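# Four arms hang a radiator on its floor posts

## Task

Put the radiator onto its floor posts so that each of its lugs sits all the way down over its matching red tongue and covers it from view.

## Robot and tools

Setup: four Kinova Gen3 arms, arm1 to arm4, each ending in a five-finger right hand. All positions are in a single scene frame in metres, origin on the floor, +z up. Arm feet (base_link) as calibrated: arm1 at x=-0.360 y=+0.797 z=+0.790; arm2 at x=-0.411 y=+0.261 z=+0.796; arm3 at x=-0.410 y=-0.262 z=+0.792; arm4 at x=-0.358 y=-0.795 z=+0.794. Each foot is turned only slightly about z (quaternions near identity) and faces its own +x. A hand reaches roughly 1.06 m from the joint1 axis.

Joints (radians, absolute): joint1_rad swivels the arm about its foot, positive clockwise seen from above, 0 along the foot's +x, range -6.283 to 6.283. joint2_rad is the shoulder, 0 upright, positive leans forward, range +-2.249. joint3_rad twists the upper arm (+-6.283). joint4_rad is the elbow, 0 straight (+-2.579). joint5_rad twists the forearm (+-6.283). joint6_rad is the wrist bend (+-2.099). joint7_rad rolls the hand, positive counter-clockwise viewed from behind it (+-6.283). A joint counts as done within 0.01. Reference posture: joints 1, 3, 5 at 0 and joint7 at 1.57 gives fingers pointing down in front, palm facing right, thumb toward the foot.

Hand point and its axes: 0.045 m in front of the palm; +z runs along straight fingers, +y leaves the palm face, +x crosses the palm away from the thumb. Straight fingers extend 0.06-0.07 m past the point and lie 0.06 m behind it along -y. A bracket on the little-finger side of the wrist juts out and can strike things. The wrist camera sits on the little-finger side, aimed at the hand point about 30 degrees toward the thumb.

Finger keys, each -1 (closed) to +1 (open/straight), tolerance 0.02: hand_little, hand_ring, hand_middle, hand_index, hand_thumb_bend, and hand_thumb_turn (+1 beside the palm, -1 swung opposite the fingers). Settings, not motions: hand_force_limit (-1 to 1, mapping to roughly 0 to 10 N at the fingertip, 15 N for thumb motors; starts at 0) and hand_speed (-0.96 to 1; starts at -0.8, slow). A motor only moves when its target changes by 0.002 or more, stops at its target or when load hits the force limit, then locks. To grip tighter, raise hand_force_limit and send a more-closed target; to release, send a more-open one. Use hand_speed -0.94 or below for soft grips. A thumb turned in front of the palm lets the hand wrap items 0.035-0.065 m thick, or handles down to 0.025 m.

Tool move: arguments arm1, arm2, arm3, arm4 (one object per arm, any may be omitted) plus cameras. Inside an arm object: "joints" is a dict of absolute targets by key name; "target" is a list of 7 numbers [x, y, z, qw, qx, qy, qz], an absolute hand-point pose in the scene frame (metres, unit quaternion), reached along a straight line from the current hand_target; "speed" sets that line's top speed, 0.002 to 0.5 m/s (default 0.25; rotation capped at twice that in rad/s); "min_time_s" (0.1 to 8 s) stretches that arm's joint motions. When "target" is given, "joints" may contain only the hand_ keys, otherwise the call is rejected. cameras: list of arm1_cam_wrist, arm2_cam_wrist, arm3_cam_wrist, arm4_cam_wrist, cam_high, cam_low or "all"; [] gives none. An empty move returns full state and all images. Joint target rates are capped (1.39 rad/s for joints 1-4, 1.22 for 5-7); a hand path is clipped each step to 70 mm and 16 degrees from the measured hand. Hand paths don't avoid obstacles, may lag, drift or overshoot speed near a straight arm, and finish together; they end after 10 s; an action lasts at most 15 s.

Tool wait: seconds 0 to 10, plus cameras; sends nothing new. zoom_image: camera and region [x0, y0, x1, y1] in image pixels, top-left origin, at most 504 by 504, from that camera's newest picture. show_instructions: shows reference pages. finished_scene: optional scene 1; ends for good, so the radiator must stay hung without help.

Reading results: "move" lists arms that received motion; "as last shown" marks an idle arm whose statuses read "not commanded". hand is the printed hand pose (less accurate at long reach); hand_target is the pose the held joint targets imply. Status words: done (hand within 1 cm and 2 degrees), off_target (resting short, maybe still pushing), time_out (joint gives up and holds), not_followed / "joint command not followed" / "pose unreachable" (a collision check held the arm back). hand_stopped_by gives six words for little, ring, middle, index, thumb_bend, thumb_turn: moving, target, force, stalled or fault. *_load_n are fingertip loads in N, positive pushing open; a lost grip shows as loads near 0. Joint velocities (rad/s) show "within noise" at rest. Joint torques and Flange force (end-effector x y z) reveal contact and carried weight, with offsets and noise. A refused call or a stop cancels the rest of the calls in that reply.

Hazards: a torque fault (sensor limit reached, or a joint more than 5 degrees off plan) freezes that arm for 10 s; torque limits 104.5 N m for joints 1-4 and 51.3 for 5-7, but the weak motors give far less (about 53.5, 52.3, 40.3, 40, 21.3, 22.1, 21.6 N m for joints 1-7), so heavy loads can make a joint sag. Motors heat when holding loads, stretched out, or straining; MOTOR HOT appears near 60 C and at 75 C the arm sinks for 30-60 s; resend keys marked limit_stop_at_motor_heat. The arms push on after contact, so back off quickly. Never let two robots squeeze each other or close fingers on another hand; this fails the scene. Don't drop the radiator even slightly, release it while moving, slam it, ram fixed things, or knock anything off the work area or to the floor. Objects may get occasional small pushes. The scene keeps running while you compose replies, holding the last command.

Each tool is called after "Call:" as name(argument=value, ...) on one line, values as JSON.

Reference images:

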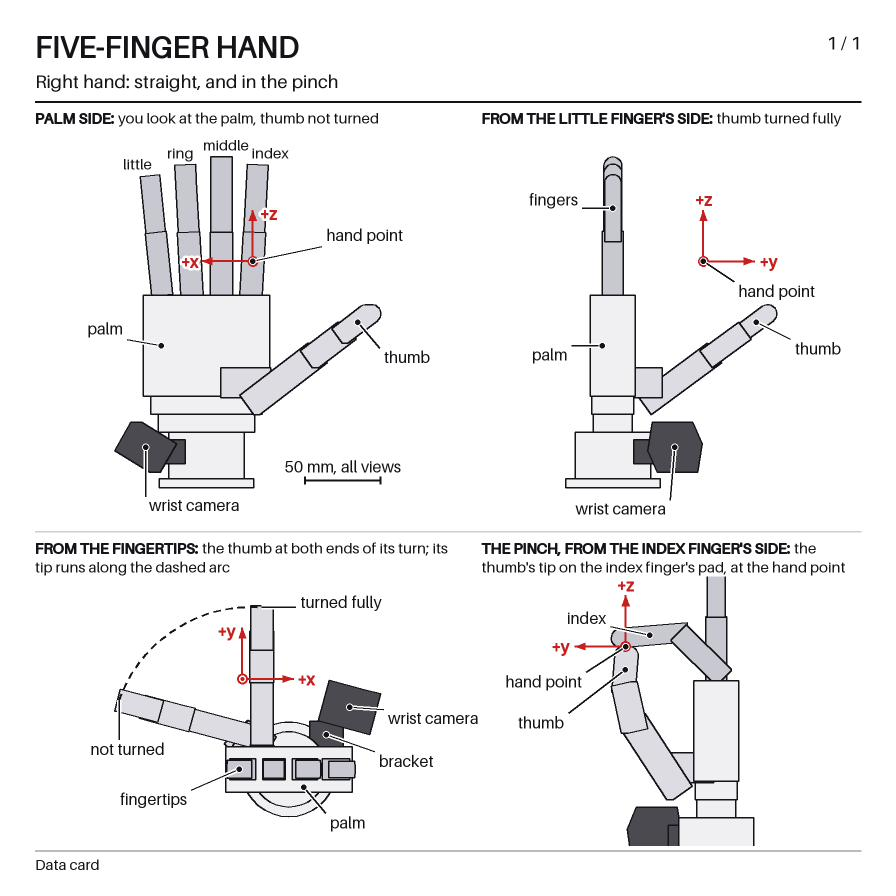

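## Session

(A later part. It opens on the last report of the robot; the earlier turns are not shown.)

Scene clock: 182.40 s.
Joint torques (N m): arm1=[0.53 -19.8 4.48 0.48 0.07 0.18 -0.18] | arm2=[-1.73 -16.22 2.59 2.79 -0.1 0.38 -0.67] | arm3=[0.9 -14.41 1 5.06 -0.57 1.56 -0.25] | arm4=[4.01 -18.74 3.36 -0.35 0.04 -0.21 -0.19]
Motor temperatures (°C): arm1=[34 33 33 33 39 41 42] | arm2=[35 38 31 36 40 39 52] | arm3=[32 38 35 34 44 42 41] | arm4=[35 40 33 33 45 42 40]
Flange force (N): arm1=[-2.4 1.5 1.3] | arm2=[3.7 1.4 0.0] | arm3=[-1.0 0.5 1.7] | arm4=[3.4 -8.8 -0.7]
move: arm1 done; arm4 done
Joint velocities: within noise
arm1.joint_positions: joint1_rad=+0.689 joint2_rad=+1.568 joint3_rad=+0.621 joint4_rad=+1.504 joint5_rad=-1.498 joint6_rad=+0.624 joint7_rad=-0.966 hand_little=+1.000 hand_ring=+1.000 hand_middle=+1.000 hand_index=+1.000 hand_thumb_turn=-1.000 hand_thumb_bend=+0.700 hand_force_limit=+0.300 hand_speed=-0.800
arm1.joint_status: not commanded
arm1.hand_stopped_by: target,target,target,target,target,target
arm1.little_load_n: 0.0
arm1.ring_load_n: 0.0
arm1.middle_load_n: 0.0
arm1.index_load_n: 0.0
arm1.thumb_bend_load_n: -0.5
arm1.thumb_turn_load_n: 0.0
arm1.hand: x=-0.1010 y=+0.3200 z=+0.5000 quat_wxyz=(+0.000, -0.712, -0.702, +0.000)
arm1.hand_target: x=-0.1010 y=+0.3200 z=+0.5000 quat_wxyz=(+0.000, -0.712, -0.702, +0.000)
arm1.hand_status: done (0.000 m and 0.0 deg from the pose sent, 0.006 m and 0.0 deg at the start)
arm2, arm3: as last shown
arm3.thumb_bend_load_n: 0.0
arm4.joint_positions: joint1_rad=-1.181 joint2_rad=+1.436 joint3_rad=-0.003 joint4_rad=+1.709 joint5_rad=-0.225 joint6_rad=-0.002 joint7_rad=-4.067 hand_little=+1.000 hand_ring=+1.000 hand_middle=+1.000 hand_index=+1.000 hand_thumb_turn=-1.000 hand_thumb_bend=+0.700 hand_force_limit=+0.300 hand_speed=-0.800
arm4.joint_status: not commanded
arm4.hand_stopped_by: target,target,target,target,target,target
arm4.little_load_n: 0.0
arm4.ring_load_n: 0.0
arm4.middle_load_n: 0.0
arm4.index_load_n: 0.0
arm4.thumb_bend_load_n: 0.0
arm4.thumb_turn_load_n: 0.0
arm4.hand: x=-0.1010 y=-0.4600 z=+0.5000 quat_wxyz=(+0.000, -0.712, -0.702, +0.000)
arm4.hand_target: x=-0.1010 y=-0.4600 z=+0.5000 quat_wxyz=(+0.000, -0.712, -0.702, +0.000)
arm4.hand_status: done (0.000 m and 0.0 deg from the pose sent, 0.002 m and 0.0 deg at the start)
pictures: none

Call:
wait(seconds=0.1, cameras=["cam_low","cam_high"])

Call:
zoom_image(camera="cam_low", region=[230, 60, 480, 200])

Call:
zoom_image(camera="cam_low", region=[395, 300, 465, 380])

Scene clock: 182.93 s.
Joint torques (N m): arm1=[0.49 -19.83 4.45 0.51 0.08 0.19 -0.21] | arm2=[-1.72 -16.22 2.52 2.81 -0.09 0.37 -0.65] | arm3=[0.89 -14.41 0.97 5.07 -0.59 1.56 -0.26] | arm4=[4 -18.74 3.4 -0.31 0.06 -0.23 -0.21]
Motor temperatures (°C): arm1=[34 33 33 33 39 41 42] | arm2=[35 38 31 36 40 39 52] | arm3=[32 38 35 34 44 42 41] | arm4=[35 40 33 33 45 42 40]
Flange force (N): arm1=[-2.4 1.3 1.4] | arm2=[3.7 1.3 0.1] | arm3=[-0.9 0.5 1.7] | arm4=[3.5 -8.7 -0.6]
Joint velocities: within noise
arm1.joint_positions: joint1_rad=+0.689 joint2_rad=+1.568 joint3_rad=+0.621 joint4_rad=+1.504 joint5_rad=-1.498 joint6_rad=+0.624 joint7_rad=-0.966 hand_little=+1.000 hand_ring=+1.000 hand_middle=+1.000 hand_index=+1.000 hand_thumb_turn=-1.000 hand_thumb_bend=+0.700 hand_force_limit=+0.300 hand_speed=-0.800
arm1.joint_status: not commanded
arm1.hand_stopped_by: target,target,target,target,target,target
arm1.little_load_n: 0.0
arm1.ring_load_n: 0.0
arm1.middle_load_n: 0.0
arm1.index_load_n: 0.0
arm1.thumb_bend_load_n: 0.0
arm1.thumb_turn_load_n: 0.0
arm1.hand: x=-0.1010 y=+0.3200 z=+0.5000 quat_wxyz=(+0.000, -0.712, -0.702, +0.000)
arm1.hand_target: x=-0.1010 y=+0.3200 z=+0.5000 quat_wxyz=(+0.000, -0.712, -0.702, +0.000)
arm1.hand_status: done (0.000 m and 0.0 deg from the pose sent, 0.006 m and 0.0 deg at the start)
arm2.joint_positions: joint1_rad=+0.425 joint2_rad=+1.461 joint3_rad=+0.006 joint4_rad=+1.959 joint5_rad=-0.014 joint6_rad=-0.285 joint7_rad=+0.427 hand_little=+1.000 hand_ring=+1.000 hand_middle=+1.000 hand_index=+1.000 hand_thumb_turn=-1.000 hand_thumb_bend=+0.700 hand_force_limit=+0.300 hand_speed=-0.800
arm2.joint_status: not commanded
arm2.hand_stopped_by: target,target,target,target,target,target
arm2.little_load_n: 0.0
arm2.ring_load_n: 0.0
arm2.middle_load_n: 0.0
arm2.index_load_n: 0.0
arm2.thumb_bend_load_n: 0.0
arm2.thumb_turn_load_n: 0.0
arm2.hand: x=-0.1800 y=+0.1300 z=+0.5000 quat_wxyz=(+0.000, +0.702, -0.712, +0.000)
arm2.hand_target: x=-0.1800 y=+0.1300 z=+0.5000 quat_wxyz=(+0.000, +0.702, -0.712, +0.000)
arm2.hand_status: not commanded
arm3.joint_positions: joint1_rad=-0.005 joint2_rad=+1.504 joint3_rad=+0.053 joint4_rad=+2.079 joint5_rad=+0.126 joint6_rad=-0.442 joint7_rad=-0.195 hand_little=+1.000 hand_ring=+1.000 hand_middle=+1.000 hand_index=+1.000 hand_thumb_turn=-1.000 hand_thumb_bend=+0.700 hand_force_limit=+0.300 hand_speed=-0.800
arm3.joint_status: not commanded
arm3.hand_stopped_by: target,target,target,target,target,target
arm3.little_load_n: 0.0
arm3.ring_load_n: 0.0
arm3.middle_load_n: 0.0
arm3.index_load_n: -0.5
arm3.thumb_bend_load_n: 0.0
arm3.thumb_turn_load_n: 0.0
arm3.hand: x=-0.1820 y=-0.2500 z=+0.5000 quat_wxyz=(+0.000, +0.702, -0.712, +0.000)
arm3.hand_target: x=-0.1820 y=-0.2500 z=+0.5000 quat_wxyz=(+0.000, +0.702, -0.712, +0.000)
arm3.hand_status: not commanded
arm4.joint_positions: joint1_rad=-1.181 joint2_rad=+1.436 joint3_rad=-0.003 joint4_rad=+1.709 joint5_rad=-0.225 joint6_rad=-0.002 joint7_rad=-4.067 hand_little=+1.000 hand_ring=+1.000 hand_middle=+1.000 hand_index=+1.000 hand_thumb_turn=-1.000 hand_thumb_bend=+0.700 hand_force_limit=+0.300 hand_speed=-0.800
arm4.joint_status: not commanded
arm4.hand_stopped_by: target,target,target,target,target,target
arm4.little_load_n: 0.0
arm4.ring_load_n: 0.0
arm4.middle_load_n: 0.0
arm4.index_load_n: 0.0
arm4.thumb_bend_load_n: 0.0
arm4.thumb_turn_load_n: 0.0
arm4.hand: x=-0.1010 y=-0.4600 z=+0.5000 quat_wxyz=(+0.000, -0.712, -0.702, +0.000)
arm4.hand_target: x=-0.1010 y=-0.4600 z=+0.5000 quat_wxyz=(+0.000, -0.712, -0.702, +0.000)
arm4.hand_status: done (0.000 m and 0.0 deg from the pose sent, 0.002 m and 0.0 deg at the start)
wait: 0.10 s; at rest from the start
pictures: cam_high, cam_low

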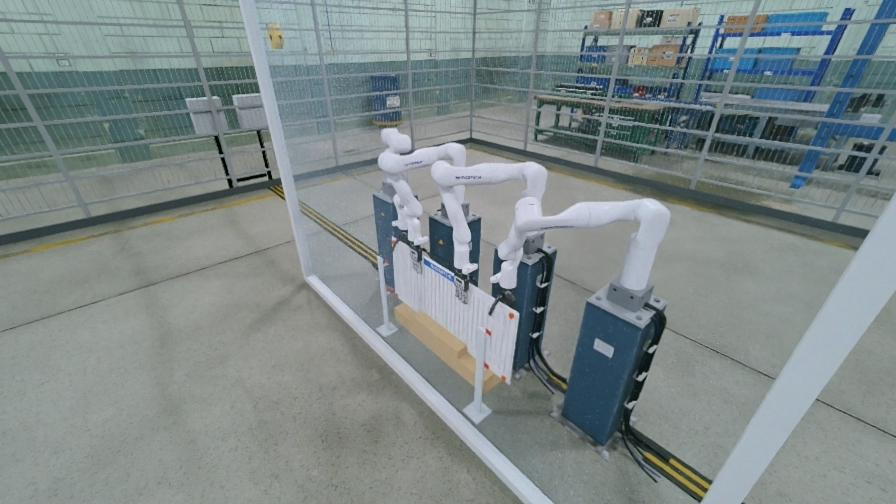

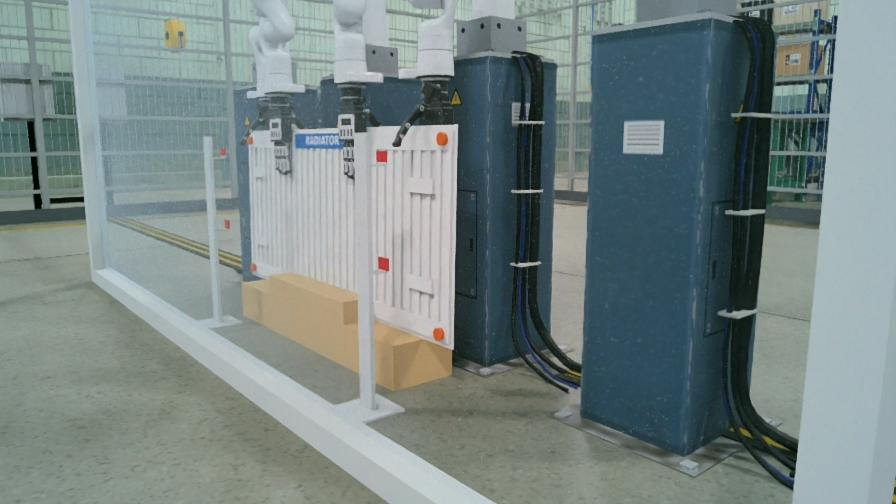

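Scaled by 2.016 from the camera's image (finer frame: 1280x720).

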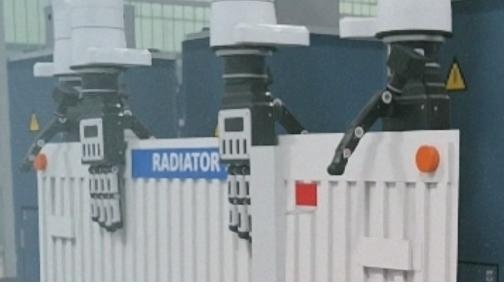

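Scaled by 6.300 from the camera's image (finer frame: 1280x720).

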